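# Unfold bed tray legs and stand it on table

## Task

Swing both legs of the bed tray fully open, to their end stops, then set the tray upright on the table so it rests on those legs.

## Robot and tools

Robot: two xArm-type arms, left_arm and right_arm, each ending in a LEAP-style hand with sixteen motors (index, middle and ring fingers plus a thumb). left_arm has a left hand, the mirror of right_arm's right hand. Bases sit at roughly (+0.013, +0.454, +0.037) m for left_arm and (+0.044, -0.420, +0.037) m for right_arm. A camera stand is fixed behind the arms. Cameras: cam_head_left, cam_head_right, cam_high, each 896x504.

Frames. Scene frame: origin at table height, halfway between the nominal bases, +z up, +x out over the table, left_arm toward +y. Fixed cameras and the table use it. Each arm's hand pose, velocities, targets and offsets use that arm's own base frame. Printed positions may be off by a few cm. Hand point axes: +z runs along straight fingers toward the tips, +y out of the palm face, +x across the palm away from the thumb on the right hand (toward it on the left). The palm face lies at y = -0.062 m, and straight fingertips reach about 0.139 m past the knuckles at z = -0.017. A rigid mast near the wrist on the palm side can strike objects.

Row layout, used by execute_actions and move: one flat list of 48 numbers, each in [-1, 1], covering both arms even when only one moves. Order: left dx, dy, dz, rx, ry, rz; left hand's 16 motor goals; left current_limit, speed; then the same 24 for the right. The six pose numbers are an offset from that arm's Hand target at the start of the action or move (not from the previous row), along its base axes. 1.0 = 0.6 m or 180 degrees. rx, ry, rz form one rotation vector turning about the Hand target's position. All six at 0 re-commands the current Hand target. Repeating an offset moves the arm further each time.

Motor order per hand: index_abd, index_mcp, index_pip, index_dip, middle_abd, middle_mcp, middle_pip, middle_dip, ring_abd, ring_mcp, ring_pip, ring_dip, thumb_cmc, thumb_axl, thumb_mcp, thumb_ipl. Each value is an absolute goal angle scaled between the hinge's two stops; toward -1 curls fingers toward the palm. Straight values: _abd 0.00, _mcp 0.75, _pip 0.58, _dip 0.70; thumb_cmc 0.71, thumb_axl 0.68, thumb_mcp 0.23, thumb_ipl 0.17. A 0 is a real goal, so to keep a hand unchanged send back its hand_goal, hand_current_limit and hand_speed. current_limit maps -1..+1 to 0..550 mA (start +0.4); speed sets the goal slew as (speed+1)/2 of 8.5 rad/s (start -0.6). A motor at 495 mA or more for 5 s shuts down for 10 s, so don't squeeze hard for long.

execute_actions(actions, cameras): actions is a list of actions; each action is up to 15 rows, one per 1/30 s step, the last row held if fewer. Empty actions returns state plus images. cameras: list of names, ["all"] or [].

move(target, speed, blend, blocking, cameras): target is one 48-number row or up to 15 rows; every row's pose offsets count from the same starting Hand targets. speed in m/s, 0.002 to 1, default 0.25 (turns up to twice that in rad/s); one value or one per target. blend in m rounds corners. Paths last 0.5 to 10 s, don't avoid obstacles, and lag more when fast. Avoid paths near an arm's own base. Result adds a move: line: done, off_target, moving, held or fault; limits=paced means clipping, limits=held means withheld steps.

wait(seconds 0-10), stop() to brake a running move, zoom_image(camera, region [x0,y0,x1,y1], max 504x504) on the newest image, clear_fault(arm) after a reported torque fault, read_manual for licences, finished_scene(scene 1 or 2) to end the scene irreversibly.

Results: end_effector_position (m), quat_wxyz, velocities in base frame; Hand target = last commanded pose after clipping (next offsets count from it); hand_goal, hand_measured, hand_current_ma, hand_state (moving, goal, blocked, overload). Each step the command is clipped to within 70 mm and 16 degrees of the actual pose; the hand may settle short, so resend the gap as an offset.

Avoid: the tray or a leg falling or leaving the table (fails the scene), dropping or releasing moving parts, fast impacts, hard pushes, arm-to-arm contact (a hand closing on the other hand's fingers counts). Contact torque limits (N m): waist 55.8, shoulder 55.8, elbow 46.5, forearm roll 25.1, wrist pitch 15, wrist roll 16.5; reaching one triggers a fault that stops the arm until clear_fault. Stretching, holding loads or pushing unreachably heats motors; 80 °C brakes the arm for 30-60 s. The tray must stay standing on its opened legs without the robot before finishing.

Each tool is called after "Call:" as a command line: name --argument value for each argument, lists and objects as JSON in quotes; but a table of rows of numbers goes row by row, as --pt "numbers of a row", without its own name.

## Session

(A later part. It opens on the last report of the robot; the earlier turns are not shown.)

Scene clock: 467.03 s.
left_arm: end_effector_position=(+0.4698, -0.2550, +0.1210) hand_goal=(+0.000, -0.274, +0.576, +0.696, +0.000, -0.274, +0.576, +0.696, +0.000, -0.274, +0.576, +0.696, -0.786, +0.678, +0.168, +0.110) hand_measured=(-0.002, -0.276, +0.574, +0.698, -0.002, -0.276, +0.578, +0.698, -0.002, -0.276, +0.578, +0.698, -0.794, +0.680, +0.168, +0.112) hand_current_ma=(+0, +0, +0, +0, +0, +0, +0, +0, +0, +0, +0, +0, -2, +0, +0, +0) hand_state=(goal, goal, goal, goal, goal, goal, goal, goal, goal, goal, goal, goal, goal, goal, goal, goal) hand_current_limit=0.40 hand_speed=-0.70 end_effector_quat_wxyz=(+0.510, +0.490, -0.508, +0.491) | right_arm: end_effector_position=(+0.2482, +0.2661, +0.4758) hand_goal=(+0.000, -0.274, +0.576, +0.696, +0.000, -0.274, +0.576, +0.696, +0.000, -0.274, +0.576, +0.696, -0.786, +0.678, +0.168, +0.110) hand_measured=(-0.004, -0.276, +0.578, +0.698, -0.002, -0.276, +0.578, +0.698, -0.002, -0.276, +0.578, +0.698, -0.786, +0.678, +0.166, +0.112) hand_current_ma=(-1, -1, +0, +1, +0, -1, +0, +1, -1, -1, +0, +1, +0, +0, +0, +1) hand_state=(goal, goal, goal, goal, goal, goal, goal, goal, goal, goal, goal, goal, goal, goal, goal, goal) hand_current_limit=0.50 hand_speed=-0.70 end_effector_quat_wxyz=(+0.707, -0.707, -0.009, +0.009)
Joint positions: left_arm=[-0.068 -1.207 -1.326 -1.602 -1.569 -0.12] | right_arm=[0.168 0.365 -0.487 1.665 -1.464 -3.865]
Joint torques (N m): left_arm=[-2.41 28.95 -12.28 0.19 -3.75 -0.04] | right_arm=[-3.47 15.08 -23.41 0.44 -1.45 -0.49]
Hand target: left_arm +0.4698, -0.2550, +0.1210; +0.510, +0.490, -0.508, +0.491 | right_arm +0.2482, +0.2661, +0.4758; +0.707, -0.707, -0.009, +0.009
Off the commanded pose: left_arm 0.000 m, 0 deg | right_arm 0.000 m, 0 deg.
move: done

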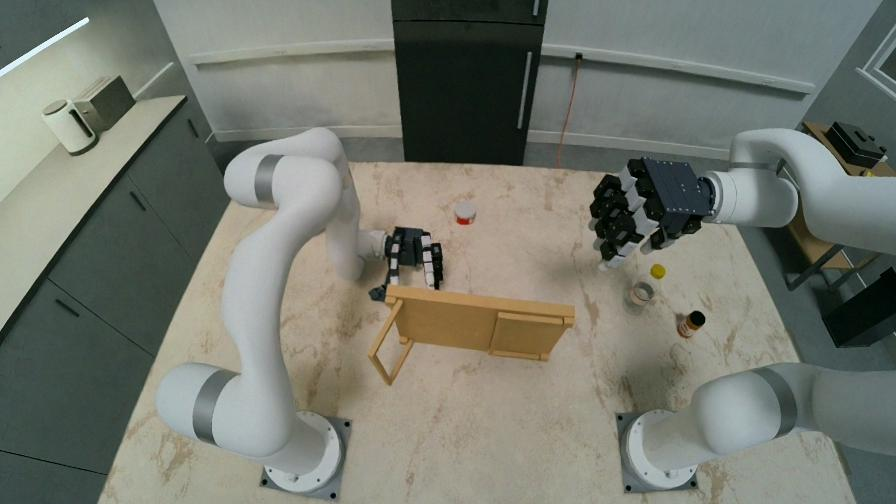

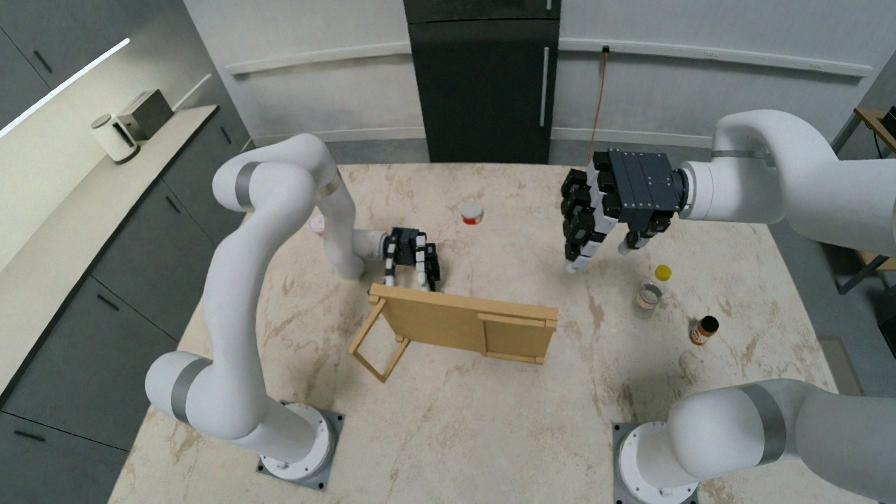

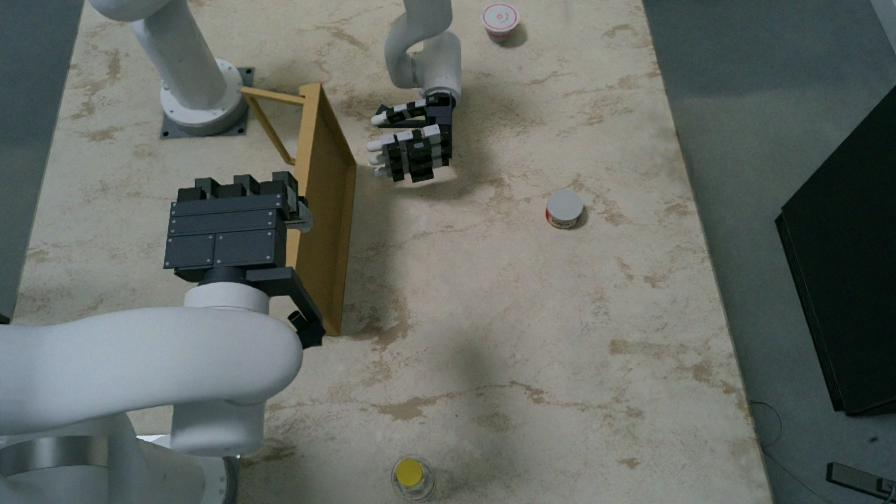

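Call:
move --pt "0.0013 0.0367 0 0 0 0 0 -0.274 0.576 0.696 0 -0.274 0.576 0.696 0 -0.274 0.576 0.696 -0.786 0.678 0.168 0.11 0.4 -0.7 -0.1405 0.2638 -0.05 -0.0301 -0.4995 -0.0428 0 -0.178 0.139 0.696 0 -0.178 0.139 0.696 0 -0.178 0.139 0.696 -0.786 0.678 0.168 0.167 0.5 -0.7" --pt "-0.0987 0.0404 0 0 0 0 0 -0.274 0.576 0.696 0 -0.274 0.576 0.696 0 -0.274 0.576 0.696 -0.786 0.678 0.168 0.11 0.4 -0.7 -0.1405 0.2638 -0.05 -0.0301 -0.4995 -0.0428 0 -0.178 0.139 0.696 0 -0.178 0.139 0.696 0 -0.178 0.139 0.696 -0.786 0.678 0.168 0.167 0.5 -0.7" --speed '[0.2,0.06]' --cameras '["all"]'

Call:
zoom_image --camera "cam_high" --region '[220, 40, 440, 280]'

Scene clock: 491.03 s.
left_arm: end_effector_position=(+0.4106, -0.2308, +0.1210) hand_goal=(+0.000, -0.274, +0.576, +0.696, +0.000, -0.274, +0.576, +0.696, +0.000, -0.274, +0.576, +0.696, -0.786, +0.678, +0.168, +0.110) hand_measured=(-0.002, -0.276, +0.574, +0.698, -0.002, -0.276, +0.578, +0.698, -0.002, -0.276, +0.578, +0.698, -0.794, +0.680, +0.168, +0.112) hand_current_ma=(+0, +0, +0, +0, +0, +0, +0, +0, +0, +0, +0, +0, -2, +0, +0, +0) hand_state=(goal, goal, goal, goal, goal, goal, goal, goal, goal, goal, goal, goal, goal, goal, goal, goal) hand_current_limit=0.40 hand_speed=-0.70 end_effector_quat_wxyz=(+0.510, +0.490, -0.508, +0.491) | right_arm: end_effector_position=(+0.1639, +0.4244, +0.4458) hand_goal=(+0.000, -0.178, +0.140, +0.696, +0.000, -0.178, +0.140, +0.696, +0.000, -0.178, +0.140, +0.696, -0.786, +0.678, +0.168, +0.168) hand_measured=(+0.002, -0.180, +0.142, +0.698, +0.002, -0.180, +0.142, +0.698, +0.002, -0.180, +0.142, +0.698, -0.778, +0.678, +0.166, +0.166) hand_current_ma=(+0, -1, +1, +1, +0, -1, +1, +1, +0, -1, +1, +1, +4, +0, +0, -1) hand_state=(goal, goal, goal, goal, goal, goal, goal, goal, goal, goal, goal, goal, goal, goal, goal, goal) hand_current_limit=0.50 hand_speed=-0.70 end_effector_quat_wxyz=(-0.463, +0.535, +0.462, +0.535)
Joint positions: left_arm=[-0.028 -1.147 -1.143 -1.562 -1.573 0.004] | right_arm=[1.356 0.387 -0.24 3.056 -0.945 -6.233]
Joint torques (N m): left_arm=[2.91 29.33 -6.89 0.13 -1.51 -0.1] | right_arm=[0.87 2.38 -28.7 0.66 -1.84 -0.69]
Hand target: left_arm +0.4106, -0.2308, +0.1210; +0.510, +0.490, -0.508, +0.491 | right_arm +0.1639, +0.4244, +0.4458; -0.463, +0.535, +0.462, +0.535
Off the commanded pose: left_arm 0.000 m, 0 deg | right_arm 0.000 m, 0 deg.
move: done

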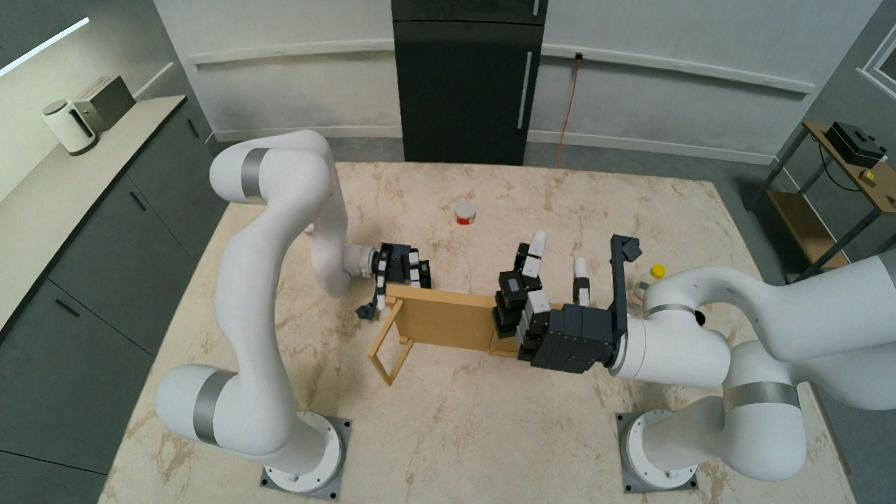

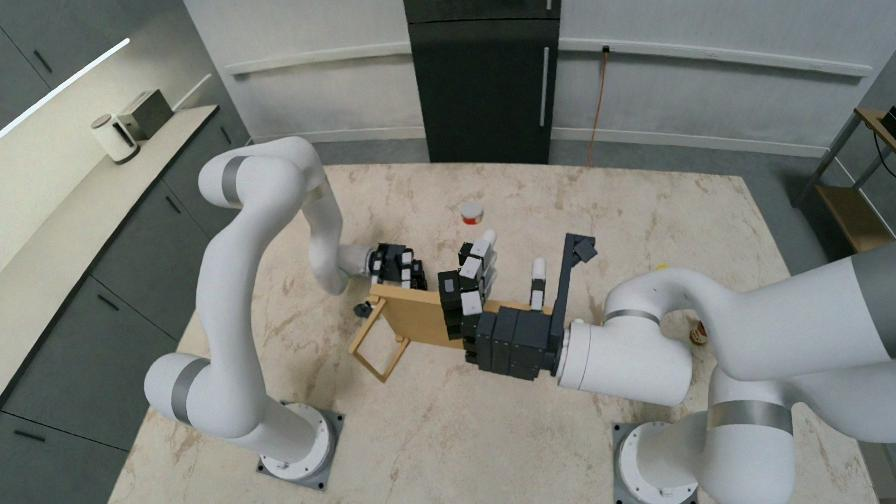

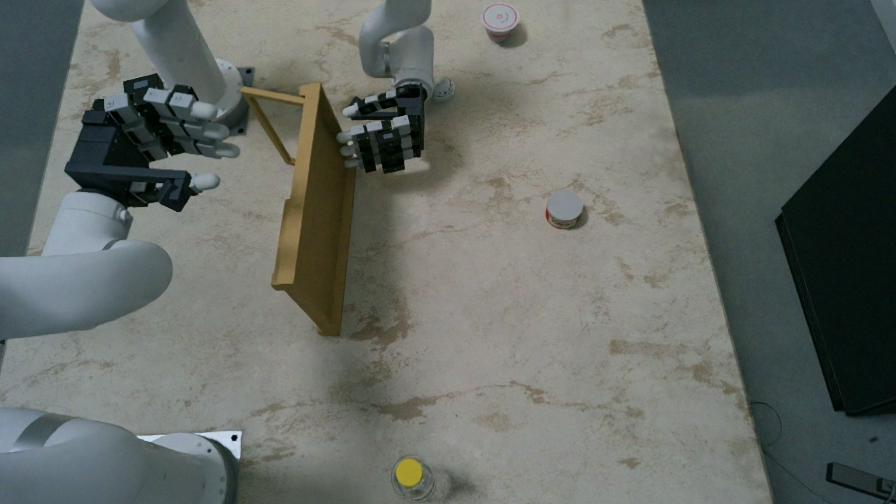

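Scaled by 2.100 from the camera's 896x504 image, which has a finer 1280x720 frame.

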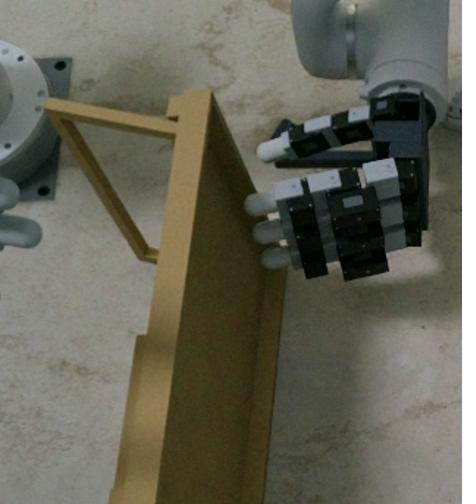

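Call:
move --pt "0.001 0.0167 0 0 0 0 0 -0.274 0.576 0.696 0 -0.274 0.576 0.696 0 -0.274 0.576 0.696 -0.786 0.678 0.168 0.11 0.4 -0.7 0 0 0 0 0 0 0 -0.178 0.139 0.696 0 -0.178 0.139 0.696 0 -0.178 0.139 0.696 -0.786 0.678 0.168 0.167 0.5 -0.7" --pt "-0.024 0.0176 0 0 0 0 0 -0.274 0.576 0.696 0 -0.274 0.576 0.696 0 -0.274 0.576 0.696 -0.786 0.678 0.168 0.11 0.4 -0.7 0 0 0 0 0 0 0 -0.178 0.139 0.696 0 -0.178 0.139 0.696 0 -0.178 0.139 0.696 -0.786 0.678 0.168 0.167 0.5 -0.7" --speed '[0.1,0.05]' --cameras '["cam_high"]'

Call:
zoom_image --camera "cam_high" --region '[220, 40, 440, 280]'

Scene clock: 502.97 s.
left_arm: end_effector_position=(+0.3962, -0.2202, +0.1210) hand_goal=(+0.000, -0.274, +0.576, +0.696, +0.000, -0.274, +0.576, +0.696, +0.000, -0.274, +0.576, +0.696, -0.786, +0.678, +0.168, +0.110) hand_measured=(-0.002, -0.276, +0.574, +0.698, -0.002, -0.276, +0.578, +0.698, -0.002, -0.276, +0.578, +0.698, -0.794, +0.680, +0.168, +0.112) hand_current_ma=(+0, +0, +0, +0, +0, +0, +0, +0, +0, +0, +0, +0, -2, +0, +0, +0) hand_state=(goal, goal, goal, goal, goal, goal, goal, goal, goal, goal, goal, goal, goal, goal, goal, goal) hand_current_limit=0.40 hand_speed=-0.70 end_effector_quat_wxyz=(+0.510, +0.490, -0.508, +0.491) | right_arm: end_effector_position=(+0.1639, +0.4244, +0.4458) hand_goal=(+0.000, -0.178, +0.140, +0.696, +0.000, -0.178, +0.140, +0.696, +0.000, -0.178, +0.140, +0.696, -0.786, +0.678, +0.168, +0.168) hand_measured=(+0.002, -0.180, +0.142, +0.698, +0.002, -0.180, +0.142, +0.698, +0.002, -0.180, +0.142, +0.698, -0.778, +0.678, +0.166, +0.166) hand_current_ma=(+0, -1, +1, +1, +0, -1, +1, +1, +0, -1, +1, +1, +4, +0, +0, -1) hand_state=(goal, goal, goal, goal, goal, goal, goal, goal, goal, goal, goal, goal, goal, goal, goal, goal) hand_current_limit=0.50 hand_speed=-0.70 end_effector_quat_wxyz=(-0.463, +0.535, +0.462, +0.535)
Joint positions: left_arm=[-0.007 -1.135 -1.102 -1.541 -1.572 0.033] | right_arm=[1.356 0.387 -0.24 3.056 -0.945 -6.233]
Joint torques (N m): left_arm=[3.31 28.56 -6.1 0.78 -1.5 -0.02] | right_arm=[1.93 2.19 -28.56 0.63 -1.86 -0.75]
Hand target: left_arm +0.3962, -0.2202, +0.1210; +0.510, +0.490, -0.508, +0.491 | right_arm +0.1639, +0.4244, +0.4458; -0.463, +0.535, +0.462, +0.535
Off the commanded pose: left_arm 0.000 m, 0 deg | right_arm 0.000 m, 0 deg.
move: done
Images, in order (width x height): cam_high 896x504.

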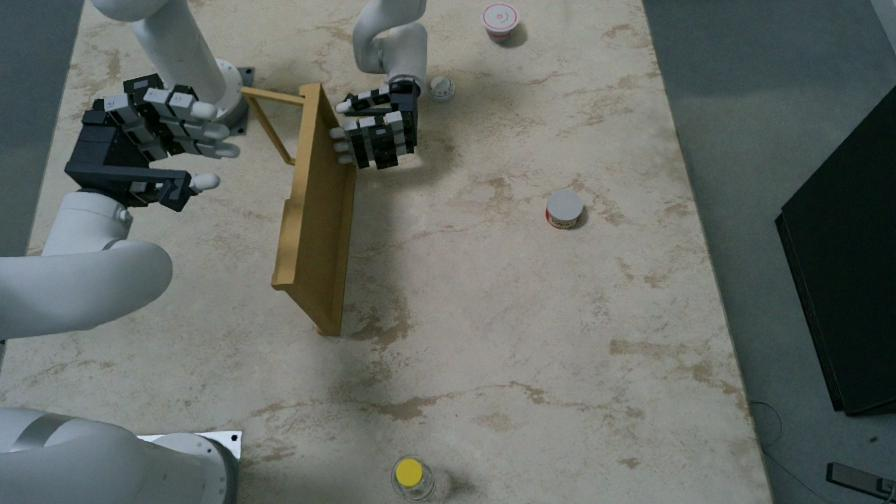

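Scaled by 2.100 from the camera's 896x504 image, which has a finer 1280x720 frame.

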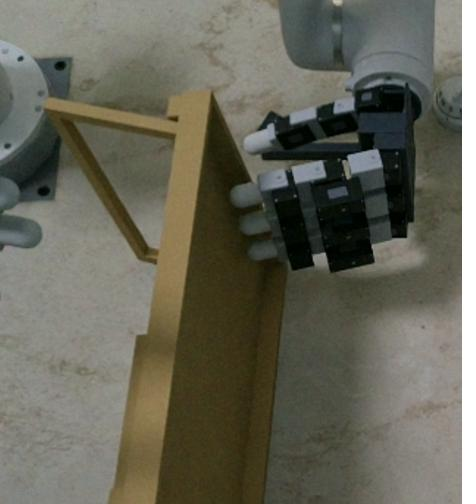

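Call:
move --target '[-0.0133,0.0005,0,0,0,0,0,-0.274,0.576,0.696,0,-0.274,0.576,0.696,0,-0.274,0.576,0.696,-0.786,0.678,0.168,0.11,0.4,-0.7,0,0,0,0,0,0,0,-0.178,0.139,0.696,0,-0.178,0.139,0.696,0,-0.178,0.139,0.696,-0.786,0.678,0.168,0.167,0.5,-0.7]' --speed 0.04 --cameras '["cam_high"]'

Call:
zoom_image --camera "cam_high" --region '[220, 40, 440, 280]'

Scene clock: 507.33 s.
left_arm: end_effector_position=(+0.3882, -0.2199, +0.1210) hand_goal=(+0.000, -0.274, +0.576, +0.696, +0.000, -0.274, +0.576, +0.696, +0.000, -0.274, +0.576, +0.696, -0.786, +0.678, +0.168, +0.110) hand_measured=(-0.002, -0.276, +0.574, +0.698, -0.002, -0.276, +0.578, +0.698, -0.002, -0.274, +0.578, +0.698, -0.794, +0.680, +0.168, +0.112) hand_current_ma=(+0, +0, +0, +0, +0, +0, +0, +0, +0, +0, +0, +0, -2, +0, +0, +0) hand_state=(goal, goal, goal, goal, goal, goal, goal, goal, goal, goal, goal, goal, goal, goal, goal, goal) hand_current_limit=0.40 hand_speed=-0.70 end_effector_quat_wxyz=(+0.510, +0.490, -0.508, +0.491) | right_arm: end_effector_position=(+0.1639, +0.4244, +0.4458) hand_goal=(+0.000, -0.178, +0.140, +0.696, +0.000, -0.178, +0.140, +0.696, +0.000, -0.178, +0.140, +0.696, -0.786, +0.678, +0.168, +0.168) hand_measured=(+0.002, -0.180, +0.142, +0.698, +0.002, -0.180, +0.142, +0.698, +0.002, -0.180, +0.142, +0.698, -0.778, +0.678, +0.166, +0.166) hand_current_ma=(+0, -1, +1, +1, +0, -1, +1, +1, +0, -1, +1, +1, +4, +0, +0, -1) hand_state=(goal, goal, goal, goal, goal, goal, goal, goal, goal, goal, goal, goal, goal, goal, goal, goal) hand_current_limit=0.50 hand_speed=-0.70 end_effector_quat_wxyz=(-0.463, +0.535, +0.462, +0.535)
Joint positions: left_arm=[-0.007 -1.129 -1.079 -1.541 -1.572 0.05] | right_arm=[1.356 0.387 -0.24 3.056 -0.945 -6.233]
Joint torques (N m): left_arm=[2.95 28.65 -5.34 0.66 -1.55 -0.08] | right_arm=[1.46 3.14 -28.54 1.03 -1.93 -0.75]
Hand target: left_arm +0.3882, -0.2199, +0.1210; +0.510, +0.490, -0.508, +0.491 | right_arm +0.1639, +0.4244, +0.4458; -0.463, +0.535, +0.462, +0.535
Off the commanded pose: left_arm 0.000 m, 0 deg | right_arm 0.000 m, 0 deg.
move: done
Images, in order (width x height): cam_high 896x504.

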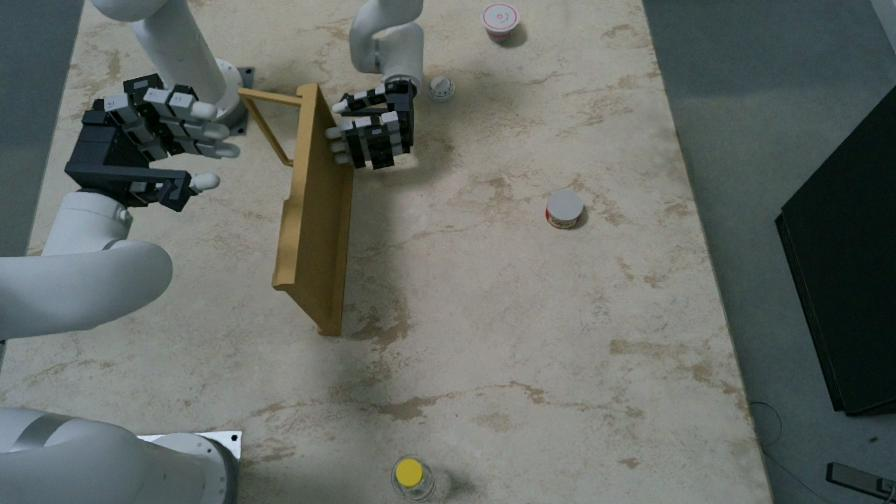

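Scaled by 2.100 from the camera's 896x504 image, which has a finer 1280x720 frame.

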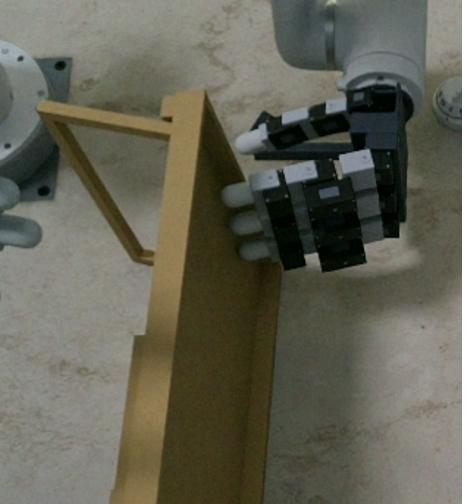

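Call:
move --pt "0.005 -0.0002 0 0 0 0 0 -0.274 0.576 0.696 0 -0.274 0.576 0.696 0 -0.274 0.576 0.696 -0.786 0.678 0.168 0.11 0.4 -0.7 0 0 0 0 0 0 0 -0.178 0.139 0.696 0 -0.178 0.139 0.696 0 -0.178 0.139 0.696 -0.786 0.678 0.168 0.167 0.5 -0.7" --pt "0.005 -0.0002 0 0 0 0 0 -0.66 0.576 0.696 0 -0.66 0.576 0.696 0 -0.66 0.576 0.696 -0.786 0.678 -0.15 0.11 0 -0.7 0 0 0 0 0 0 0 -0.178 0.139 0.696 0 -0.178 0.139 0.696 0 -0.178 0.139 0.696 -0.786 0.678 0.168 0.167 0.5 -0.7" --speed 0.04 --cameras '["cam_high"]'

Call:
zoom_image --camera "cam_high" --region '[220, 40, 440, 280]'

Scene clock: 511.93 s.
left_arm: end_effector_position=(+0.3912, -0.2200, +0.1210) hand_goal=(+0.000, -0.660, +0.576, +0.696, +0.000, -0.660, +0.576, +0.696, +0.000, -0.660, +0.576, +0.696, -0.786, +0.678, -0.150, +0.110) hand_measured=(-0.002, -0.532, +0.604, +0.712, -0.002, -0.540, +0.616, +0.714, -0.002, -0.534, +0.604, +0.712, -0.792, +0.678, -0.066, +0.132) hand_current_ma=(+0, +275, +18, +7, +0, +275, +35, +8, +0, +275, +20, +7, -1, +0, +218, +19) hand_state=(goal, blocked, blocked, goal, goal, blocked, blocked, goal, goal, blocked, blocked, goal, goal, goal, blocked, blocked) hand_current_limit=0.00 hand_speed=-0.70 end_effector_quat_wxyz=(+0.510, +0.490, -0.508, +0.491) | right_arm: end_effector_position=(+0.1639, +0.4244, +0.4458) hand_goal=(+0.000, -0.178, +0.140, +0.696, +0.000, -0.178, +0.140, +0.696, +0.000, -0.178, +0.140, +0.696, -0.786, +0.678, +0.168, +0.168) hand_measured=(+0.002, -0.180, +0.142, +0.698, +0.002, -0.180, +0.142, +0.698, +0.002, -0.180, +0.142, +0.698, -0.778, +0.678, +0.166, +0.166) hand_current_ma=(+0, -1, +1, +1, +0, -1, +1, +1, +0, -1, +1, +1, +4, +0, +0, -1) hand_state=(goal, goal, goal, goal, goal, goal, goal, goal, goal, goal, goal, goal, goal, goal, goal, goal) hand_current_limit=0.50 hand_speed=-0.70 end_effector_quat_wxyz=(-0.463, +0.535, +0.462, +0.535)
Joint positions: left_arm=[-0.007 -1.131 -1.088 -1.541 -1.572 0.043] | right_arm=[1.356 0.387 -0.24 3.056 -0.945 -6.233]
Joint torques (N m): left_arm=[1.73 24.54 -7.22 0.53 -2.69 -0.09] | right_arm=[1.34 3.14 -28.49 1.01 -1.81 -0.81]
Hand target: left_arm +0.3912, -0.2200, +0.1210; +0.510, +0.490, -0.508, +0.491 | right_arm +0.1639, +0.4244, +0.4458; -0.463, +0.535, +0.462, +0.535
Off the commanded pose: left_arm 0.000 m, 0 deg | right_arm 0.000 m, 0 deg.
move: done
Images, in order (width x height): cam_high 896x504.

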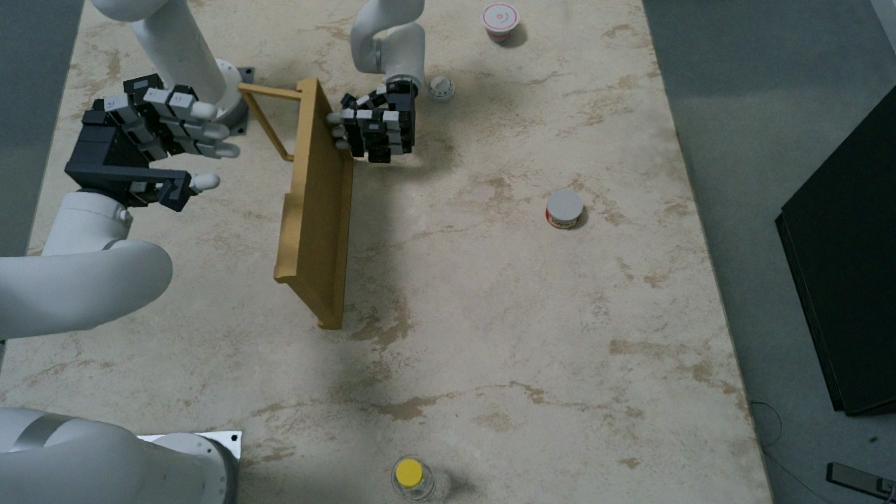

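Scaled by 2.100 from the camera's 896x504 image, which has a finer 1280x720 frame.

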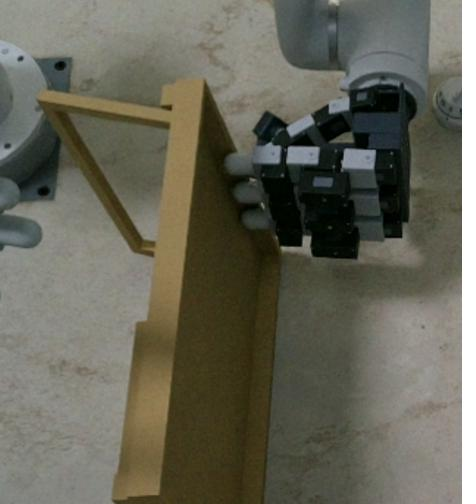

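Call:
move --pt "0 0 0 0 0 0 0 -0.4 0.576 0.696 0 -0.4 0.576 0.696 0 -0.4 0.576 0.696 -0.786 0.678 0.168 0.11 0.4 -0.7 0 0 0 0 0 0 0 -0.178 0.139 0.696 0 -0.178 0.139 0.696 0 -0.178 0.139 0.696 -0.786 0.678 0.168 0.167 0.5 -0.7" --pt "-0.001 -0.03 0 0 0 0 0 -0.4 0.576 0.696 0 -0.4 0.576 0.696 0 -0.4 0.576 0.696 -0.786 0.678 0.168 0.11 0.4 -0.7 0 0 0 0 0 0 0 -0.178 0.139 0.696 0 -0.178 0.139 0.696 0 -0.178 0.139 0.696 -0.786 0.678 0.168 0.167 0.5 -0.7" --pt "-0.001 -0.03 0 0 0 0 0 -0.66 0.576 0.696 0 -0.66 0.576 0.696 0 -0.66 0.576 0.696 -0.786 0.678 -0.15 0.11 0 -0.7 0 0 0 0 0 0 0 -0.178 0.139 0.696 0 -0.178 0.139 0.696 0 -0.178 0.139 0.696 -0.786 0.678 0.168 0.167 0.5 -0.7" --speed 0.05 --cameras '["cam_high"]'

Call:
zoom_image --camera "cam_high" --region '[220, 40, 440, 280]'

Scene clock: 521.67 s.
left_arm: end_effector_position=(+0.3906, -0.2380, +0.1210) hand_goal=(+0.000, -0.660, +0.576, +0.696, +0.000, -0.660, +0.576, +0.696, +0.000, -0.660, +0.576, +0.696, -0.786, +0.678, -0.150, +0.110) hand_measured=(-0.002, -0.604, +0.588, +0.702, -0.002, -0.608, +0.592, +0.702, -0.002, -0.606, +0.588, +0.702, -0.794, +0.678, +0.064, +0.136) hand_current_ma=(+0, +70, +4, +1, +0, +64, +6, +1, +0, +66, +4, +1, -2, +0, +275, +26) hand_state=(goal, blocked, goal, goal, goal, blocked, goal, goal, goal, blocked, goal, goal, goal, goal, blocked, blocked) hand_current_limit=0.00 hand_speed=-0.70 end_effector_quat_wxyz=(+0.510, +0.490, -0.508, +0.491) | right_arm: end_effector_position=(+0.1639, +0.4244, +0.4458) hand_goal=(+0.000, -0.178, +0.140, +0.696, +0.000, -0.178, +0.140, +0.696, +0.000, -0.178, +0.140, +0.696, -0.786, +0.678, +0.168, +0.168) hand_measured=(+0.002, -0.180, +0.142, +0.698, +0.002, -0.180, +0.142, +0.698, +0.002, -0.180, +0.142, +0.698, -0.778, +0.678, +0.166, +0.166) hand_current_ma=(+0, -1, +1, +1, +0, -1, +1, +1, +0, -1, +1, +1, +4, +0, +0, -1) hand_state=(goal, goal, goal, goal, goal, goal, goal, goal, goal, goal, goal, goal, goal, goal, goal, goal) hand_current_limit=0.50 hand_speed=-0.70 end_effector_quat_wxyz=(-0.463, +0.535, +0.462, +0.535)
Joint positions: left_arm=[-0.044 -1.131 -1.087 -1.578 -1.573 0.044] | right_arm=[1.356 0.387 -0.24 3.056 -0.945 -6.233]
Joint torques (N m): left_arm=[0.85 26.38 -8.42 0.26 -3.57 -0.51] | right_arm=[1.59 2.67 -28.5 0.74 -1.88 -0.73]
Hand target: left_arm +0.3906, -0.2380, +0.1210; +0.510, +0.490, -0.508, +0.491 | right_arm +0.1639, +0.4244, +0.4458; -0.463, +0.535, +0.462, +0.535
Off the commanded pose: left_arm 0.000 m, 0 deg | right_arm 0.000 m, 0 deg.
move: done
Images, in order (width x height): cam_high 896x504.

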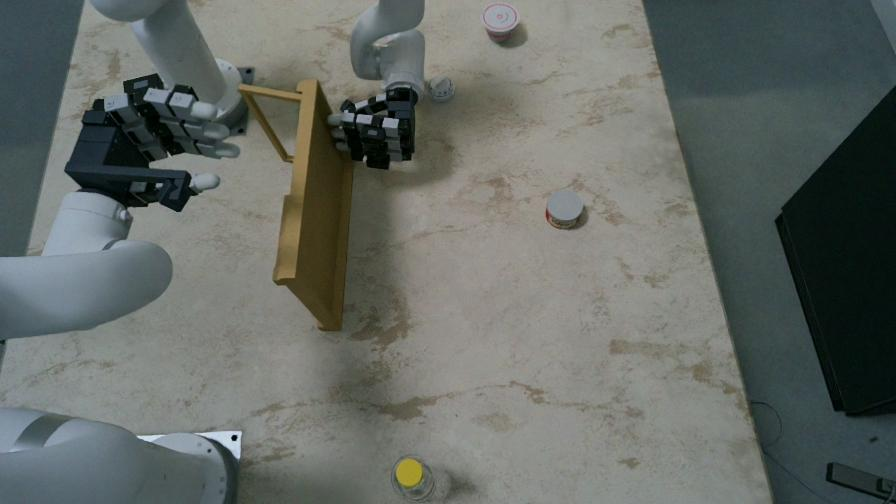

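Scaled by 2.100 from the camera's 896x504 image, which has a finer 1280x720 frame.

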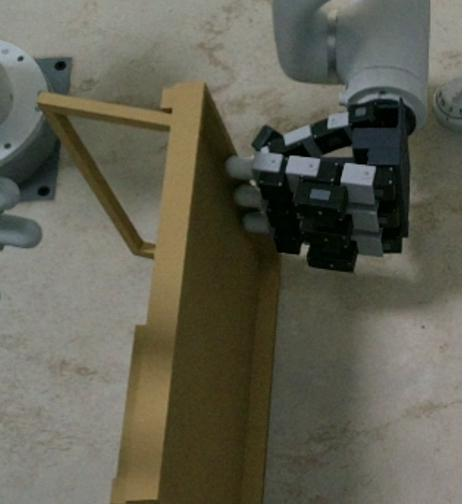

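Call:
move --target '[0,0,0,0,0,0,0,-0.76,0.576,0.696,0,-0.76,0.576,0.696,0,-0.76,0.576,0.696,-0.786,0.678,-0.3,0.11,0.5,-0.7,0,0,0,0,0,0,0,-0.178,0.139,0.696,0,-0.178,0.139,0.696,0,-0.178,0.139,0.696,-0.786,0.678,0.168,0.167,0.5,-0.7]' --speed 0.05 --cameras '["cam_head_left","cam_head_right"]'

Call:
zoom_image --camera "cam_head_left" --region '[340, 220, 600, 400]'

Scene clock: 525.40 s.
left_arm: end_effector_position=(+0.3906, -0.2380, +0.1210) hand_goal=(+0.000, -0.760, +0.576, +0.696, +0.000, -0.760, +0.576, +0.696, +0.000, -0.760, +0.576, +0.696, -0.786, +0.678, -0.300, +0.110) hand_measured=(-0.002, -0.628, +0.608, +0.714, -0.002, -0.636, +0.618, +0.714, -0.004, -0.632, +0.608, +0.714, -0.794, +0.678, +0.062, +0.144) hand_current_ma=(+0, +333, +22, +9, +0, +299, +39, +8, +0, +321, +24, +9, -2, +0, +413, +44) hand_state=(goal, blocked, blocked, goal, goal, blocked, blocked, goal, goal, blocked, blocked, goal, goal, goal, blocked, blocked) hand_current_limit=0.50 hand_speed=-0.70 end_effector_quat_wxyz=(+0.510, +0.490, -0.508, +0.491) | right_arm: end_effector_position=(+0.1639, +0.4244, +0.4458) hand_goal=(+0.000, -0.178, +0.140, +0.696, +0.000, -0.178, +0.140, +0.696, +0.000, -0.178, +0.140, +0.696, -0.786, +0.678, +0.168, +0.168) hand_measured=(+0.002, -0.180, +0.142, +0.698, +0.002, -0.180, +0.142, +0.698, +0.002, -0.180, +0.142, +0.698, -0.778, +0.678, +0.166, +0.166) hand_current_ma=(+0, -1, +1, +1, +0, -1, +1, +1, +0, -1, +1, +1, +4, +0, +0, -1) hand_state=(goal, goal, goal, goal, goal, goal, goal, goal, goal, goal, goal, goal, goal, goal, goal, goal) hand_current_limit=0.50 hand_speed=-0.70 end_effector_quat_wxyz=(-0.463, +0.535, +0.462, +0.535)
Joint positions: left_arm=[-0.044 -1.131 -1.087 -1.578 -1.573 0.044] | right_arm=[1.356 0.387 -0.24 3.056 -0.945 -6.233]
Joint torques (N m): left_arm=[2.03 26.09 -6.27 0.91 -2.8 -0.14] | right_arm=[0.56 3.56 -28.36 0.54 -1.82 -0.72]
Hand target: left_arm +0.3906, -0.2380, +0.1210; +0.510, +0.490, -0.508, +0.491 | right_arm +0.1639, +0.4244, +0.4458; -0.463, +0.535, +0.462, +0.535
Off the commanded pose: left_arm 0.000 m, 0 deg | right_arm 0.000 m, 0 deg.
move: done
Images, in order (width x height): cam_head_left 896x504, cam_head_right 896x504.

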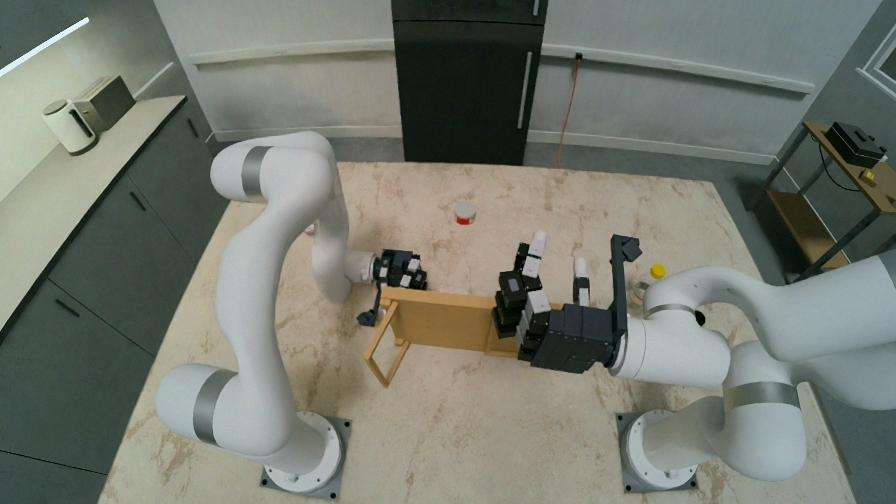

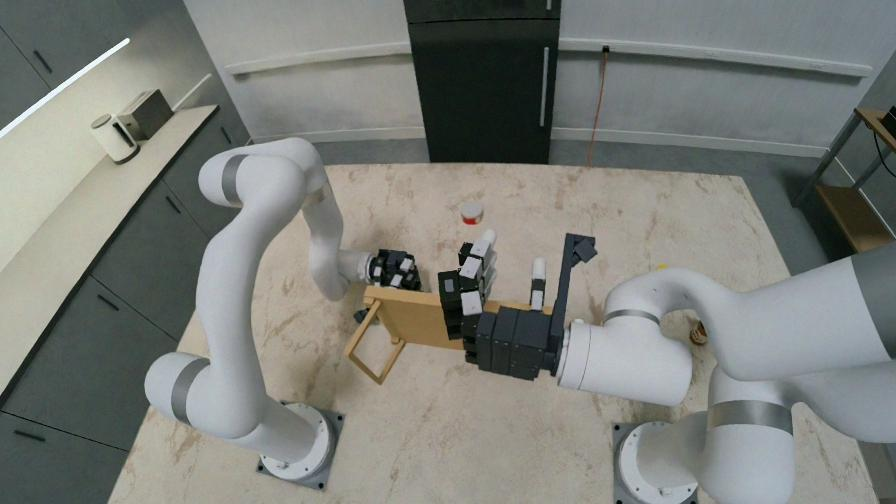

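Scaled by 1.938 from the camera's 896x504 image, which has a finer 1280x720 frame.

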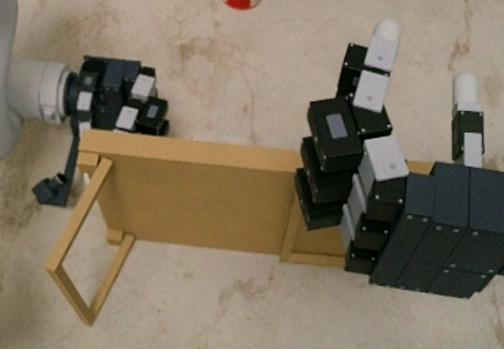

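Call:
move --pt "0 0 0 0 0 0 0 -0.76 0.576 0.696 0 -0.76 0.576 0.696 0 -0.76 0.576 0.696 -0.786 0.678 -0.3 0.11 0.5 -0.7 0 0 0 0.0968 0.6596 0 0 -0.178 0.139 0.696 0 -0.178 0.139 0.696 0 -0.178 0.139 0.696 -0.786 0.678 0.168 0.167 0.5 -0.7" --pt "0 0 0 0 0 0 0 -0.76 0.576 0.696 0 -0.76 0.576 0.696 0 -0.76 0.576 0.696 -0.786 0.678 -0.3 0.11 0.5 -0.7 0 0 0 -0.0968 -0.6596 0 0 -0.178 0.139 0.696 0 -0.178 0.139 0.696 0 -0.178 0.139 0.696 -0.786 0.678 0.168 0.167 0.5 -0.7" --pt "0 0 0 0 0 0 0 -0.76 0.576 0.696 0 -0.76 0.576 0.696 0 -0.76 0.576 0.696 -0.786 0.678 -0.3 0.11 0.5 -0.7 0 0 0 0 0 0 0 -0.178 0.139 0.696 0 -0.178 0.139 0.696 0 -0.178 0.139 0.696 -0.786 0.678 0.168 0.167 0.5 -0.7" --speed 0.45 --blend 0.01 --cameras '["cam_high"]'

Call:
zoom_image --camera "cam_high" --region '[220, 60, 440, 350]'

Scene clock: 546.10 s.
left_arm: end_effector_position=(+0.3906, -0.2380, +0.1210) hand_goal=(+0.000, -0.760, +0.576, +0.696, +0.000, -0.760, +0.576, +0.696, +0.000, -0.760, +0.576, +0.696, -0.786, +0.678, -0.300, +0.110) hand_measured=(-0.002, -0.628, +0.608, +0.714, -0.002, -0.636, +0.618, +0.714, -0.004, -0.632, +0.608, +0.714, -0.794, +0.678, +0.062, +0.144) hand_current_ma=(+0, +333, +22, +9, +0, +299, +39, +8, +0, +321, +24, +9, -2, +0, +413, +44) hand_state=(goal, blocked, blocked, goal, goal, blocked, blocked, goal, goal, blocked, blocked, goal, goal, goal, blocked, blocked) hand_current_limit=0.50 hand_speed=-0.70 end_effector_quat_wxyz=(+0.510, +0.490, -0.508, +0.491) | right_arm: end_effector_position=(+0.1639, +0.4244, +0.4458) hand_goal=(+0.000, -0.178, +0.140, +0.696, +0.000, -0.178, +0.140, +0.696, +0.000, -0.178, +0.140, +0.696, -0.786, +0.678, +0.168, +0.168) hand_measured=(+0.002, -0.176, +0.142, +0.698, +0.002, -0.176, +0.142, +0.698, +0.002, -0.176, +0.142, +0.698, -0.780, +0.678, +0.166, +0.166) hand_current_ma=(+0, +0, +1, +1, +0, +0, +1, +1, +0, +0, +1, +1, +3, +0, +0, -1) hand_state=(goal, goal, goal, goal, goal, goal, goal, goal, goal, goal, goal, goal, goal, goal, goal, goal) hand_current_limit=0.50 hand_speed=-0.70 end_effector_quat_wxyz=(-0.463, +0.535, +0.462, +0.535)
Joint positions: left_arm=[-0.044 -1.131 -1.087 -1.578 -1.573 0.044] | right_arm=[1.356 0.387 -0.24 3.056 -0.945 0.051]
Joint torques (N m): left_arm=[3.02 25.96 -6.61 0.43 -2.14 -0.03] | right_arm=[-3.52 13.59 -28.69 -0.79 -0.88 0.04]
Hand target: left_arm +0.3906, -0.2380, +0.1210; +0.510, +0.490, -0.508, +0.491 | right_arm +0.1639, +0.4244, +0.4458; -0.463, +0.535, +0.462, +0.535
Off the commanded pose: left_arm 0.000 m, 0 deg | right_arm 0.000 m, 0 deg.
move: done
Images, in order (width x height): cam_high 896x504.

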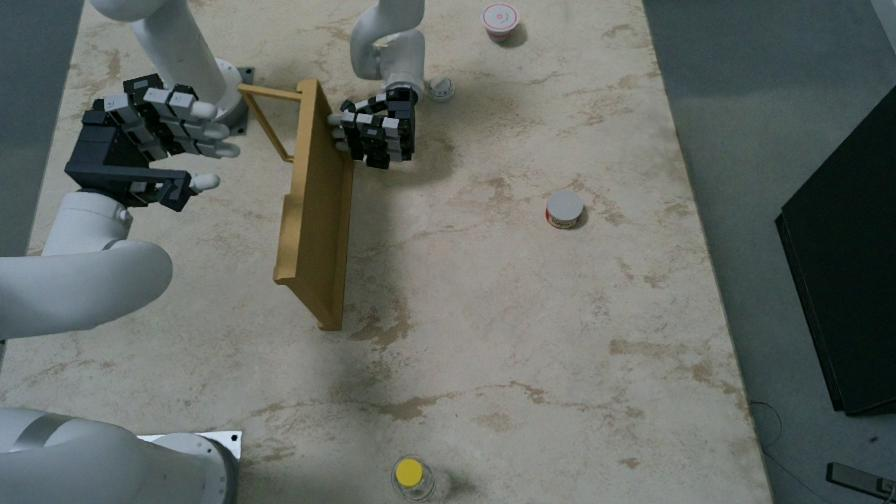

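Scaled by 1.738 from the camera's 896x504 image, which has a finer 1280x720 frame.

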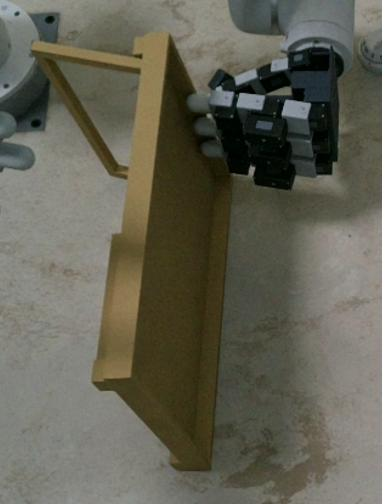

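Call:
move --target '[0,0,0,0,0,0,0,-0.76,0.576,0.696,0,-0.76,0.576,0.696,0,-0.76,0.576,0.696,-0.786,0.678,-0.3,0.11,0.5,-0.7,-0.01,0.1132,-0.6047,0,0,0,0,-0.178,0.139,0.696,0,-0.178,0.139,0.696,0,-0.178,0.139,0.696,-0.786,0.678,0.168,0.167,0.5,-0.7]' --speed 0.15 --cameras '["all"]'

Call:
zoom_image --camera "cam_high" --region '[180, 60, 380, 300]'

Scene clock: 555.67 s.
left_arm: end_effector_position=(+0.3906, -0.2380, +0.1210) hand_goal=(+0.000, -0.760, +0.576, +0.696, +0.000, -0.760, +0.576, +0.696, +0.000, -0.760, +0.576, +0.696, -0.786, +0.678, -0.300, +0.110) hand_measured=(-0.002, -0.628, +0.608, +0.714, -0.002, -0.636, +0.618, +0.714, -0.004, -0.632, +0.608, +0.714, -0.794, +0.678, +0.062, +0.144) hand_current_ma=(+0, +333, +22, +9, +0, +299, +39, +8, +0, +321, +24, +9, -2, +0, +412, +44) hand_state=(goal, blocked, blocked, goal, goal, blocked, blocked, goal, goal, blocked, blocked, goal, goal, goal, blocked, blocked) hand_current_limit=0.50 hand_speed=-0.70 end_effector_quat_wxyz=(+0.510, +0.490, -0.508, +0.491) | right_arm: end_effector_position=(+0.1579, +0.4923, +0.0830) hand_goal=(+0.000, -0.178, +0.140, +0.696, +0.000, -0.178, +0.140, +0.696, +0.000, -0.178, +0.140, +0.696, -0.786, +0.678, +0.168, +0.168) hand_measured=(+0.002, -0.176, +0.142, +0.698, +0.002, -0.176, +0.142, +0.698, +0.002, -0.176, +0.142, +0.698, -0.778, +0.678, +0.166, +0.166) hand_current_ma=(+0, +0, +1, +1, +0, +0, +1, +1, +0, +0, +1, +1, +4, +0, +0, -1) hand_state=(goal, goal, goal, goal, goal, goal, goal, goal, goal, goal, goal, goal, goal, goal, goal, goal) hand_current_limit=0.50 hand_speed=-0.70 end_effector_quat_wxyz=(-0.463, +0.535, +0.462, +0.535)
Joint positions: left_arm=[-0.044 -1.131 -1.087 -1.578 -1.573 0.044] | right_arm=[1.426 -1.061 -0.61 3.143 -2.022 0.001]
Joint torques (N m): left_arm=[2.72 26.46 -6.41 0.19 -2.22 -0.06] | right_arm=[1.95 35.95 -4.75 1.51 -1.87 -0.23]
Hand target: left_arm +0.3906, -0.2380, +0.1210; +0.510, +0.490, -0.508, +0.491 | right_arm +0.1579, +0.4923, +0.0830; -0.463, +0.535, +0.462, +0.535
Off the commanded pose: left_arm 0.000 m, 0 deg | right_arm 0.000 m, 0 deg.
move: done

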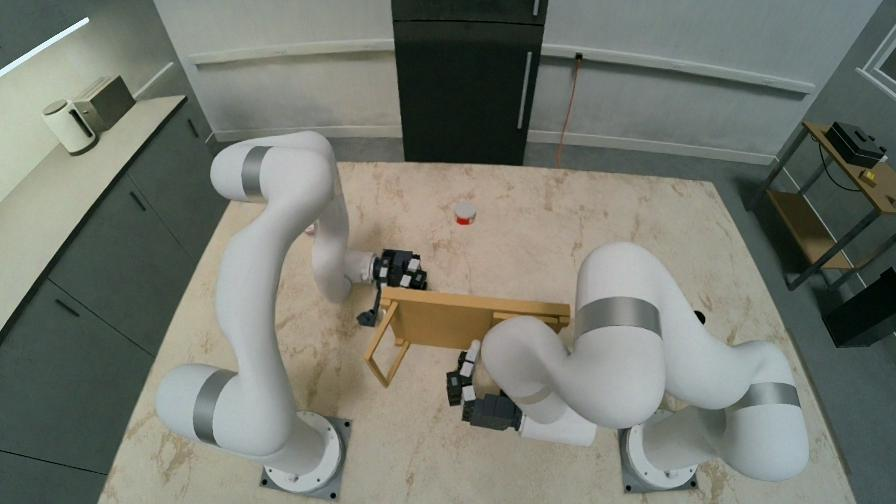

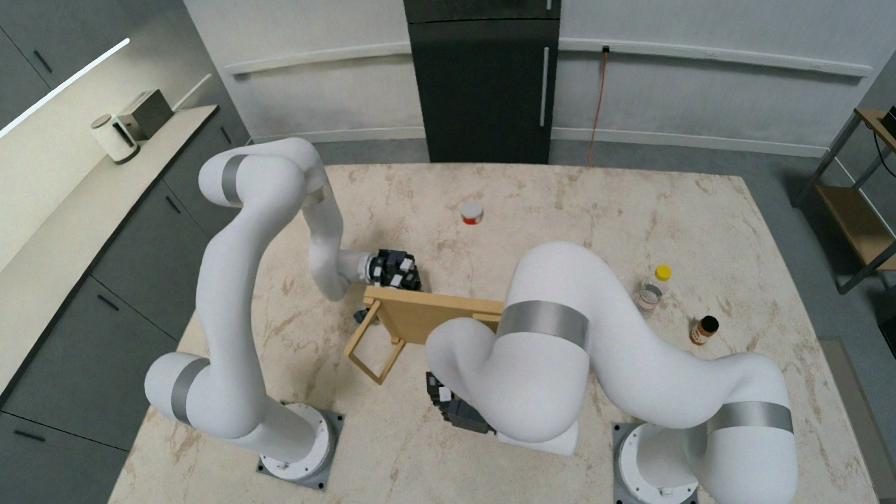

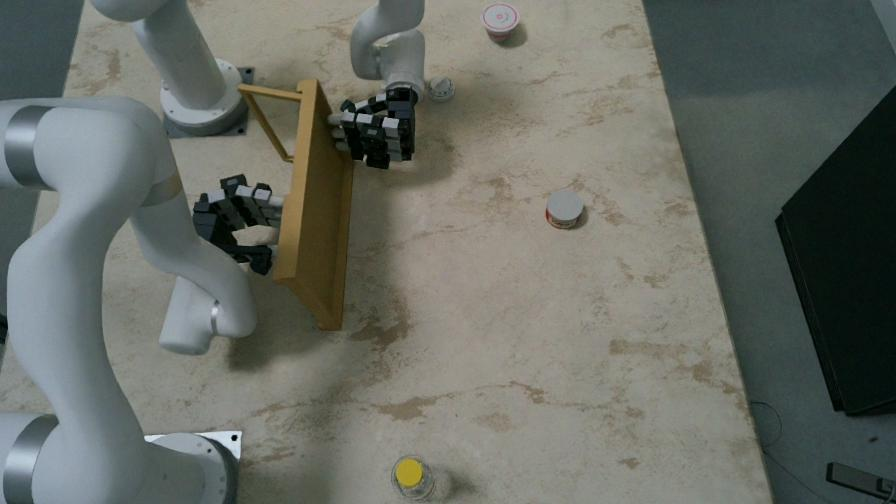

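Scaled by 2.100 from the camera's 896x504 image, which has a finer 1280x720 frame.

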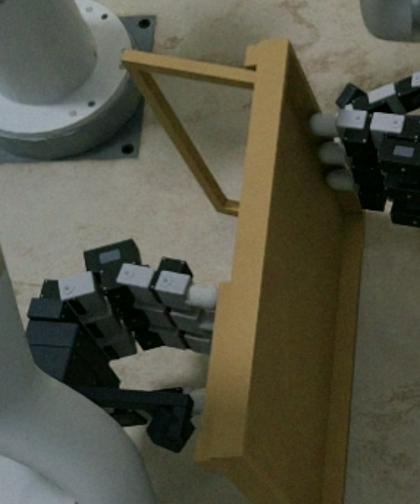

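Call:
move --target '[0,0,0,0,0,0,0,-0.76,0.576,0.696,0,-0.76,0.576,0.696,0,-0.76,0.576,0.696,-0.786,0.678,-0.3,0.11,0.5,-0.7,0.0867,-0.0028,0,0,0,0,0,-0.178,0.139,0.696,0,-0.178,0.139,0.696,0,-0.178,0.139,0.696,-0.786,0.678,0.168,0.167,0.5,-0.7]' --speed 0.05 --cameras '["cam_high"]'

Call:
zoom_image --camera "cam_high" --region '[180, 60, 380, 300]'

Scene clock: 561.73 s.
left_arm: end_effector_position=(+0.3906, -0.2380, +0.1210) hand_goal=(+0.000, -0.760, +0.576, +0.696, +0.000, -0.760, +0.576, +0.696, +0.000, -0.760, +0.576, +0.696, -0.786, +0.678, -0.300, +0.110) hand_measured=(-0.006, -0.638, +0.608, +0.714, -0.006, -0.646, +0.618, +0.714, -0.006, -0.640, +0.608, +0.714, -0.796, +0.678, +0.062, +0.158) hand_current_ma=(-1, +293, +22, +9, -1, +259, +39, +9, -1, +280, +24, +9, -3, +0, +412, +84) hand_state=(goal, blocked, blocked, goal, goal, blocked, blocked, goal, goal, blocked, blocked, goal, goal, goal, blocked, blocked) hand_current_limit=0.50 hand_speed=-0.70 end_effector_quat_wxyz=(+0.510, +0.490, -0.508, +0.491) | right_arm: end_effector_position=(+0.2099, +0.4906, +0.0829) hand_goal=(+0.000, -0.178, +0.140, +0.696, +0.000, -0.178, +0.140, +0.696, +0.000, -0.178, +0.140, +0.696, -0.786, +0.678, +0.168, +0.168) hand_measured=(+0.002, -0.176, +0.142, +0.698, +0.002, -0.176, +0.142, +0.698, -0.002, -0.174, +0.140, +0.698, -0.778, +0.678, +0.166, +0.166) hand_current_ma=(+0, +0, +1, +1, +0, +0, +1, +1, -1, +2, +0, +0, +4, +0, +0, -1) hand_state=(goal, goal, goal, goal, goal, goal, goal, goal, goal, goal, goal, goal, goal, goal, goal, goal) hand_current_limit=0.50 hand_speed=-0.70 end_effector_quat_wxyz=(-0.463, +0.535, +0.462, +0.535)
Joint positions: left_arm=[-0.044 -1.131 -1.087 -1.578 -1.573 0.044] | right_arm=[1.253 -1.058 -0.632 2.953 -1.991 -0.077]
Joint torques (N m): left_arm=[3.02 25.53 -6.42 0.16 -2.24 0.04] | right_arm=[-5.07 47.4 -5.86 0.11 -0.75 -0.52]
Hand target: left_arm +0.3906, -0.2380, +0.1210; +0.510, +0.490, -0.508, +0.491 | right_arm +0.2099, +0.4906, +0.0830; -0.463, +0.535, +0.462, +0.535
Off the commanded pose: left_arm 0.000 m, 0 deg | right_arm 0.000 m, 0 deg.
move: done
Images, in order (width x height): cam_high 896x504.

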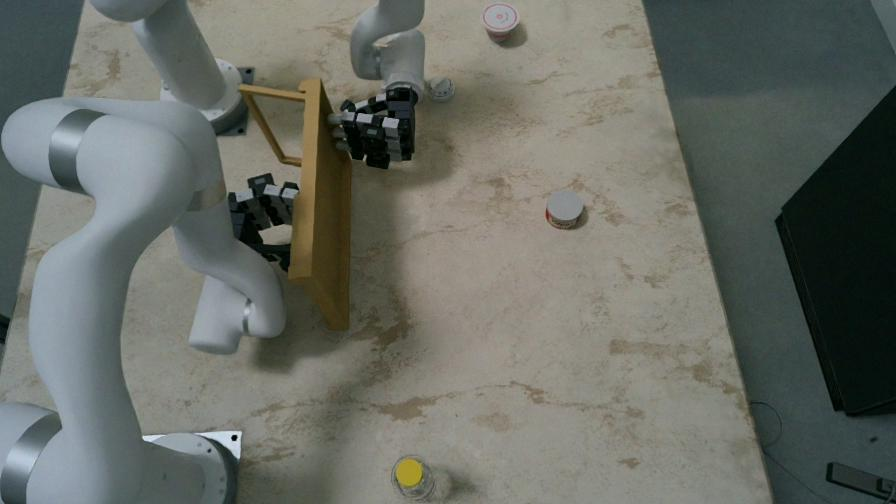

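Scaled by 2.100 from the camera's 896x504 image, which has a finer 1280x720 frame.

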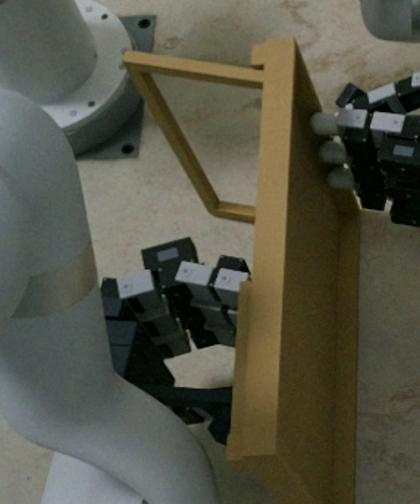

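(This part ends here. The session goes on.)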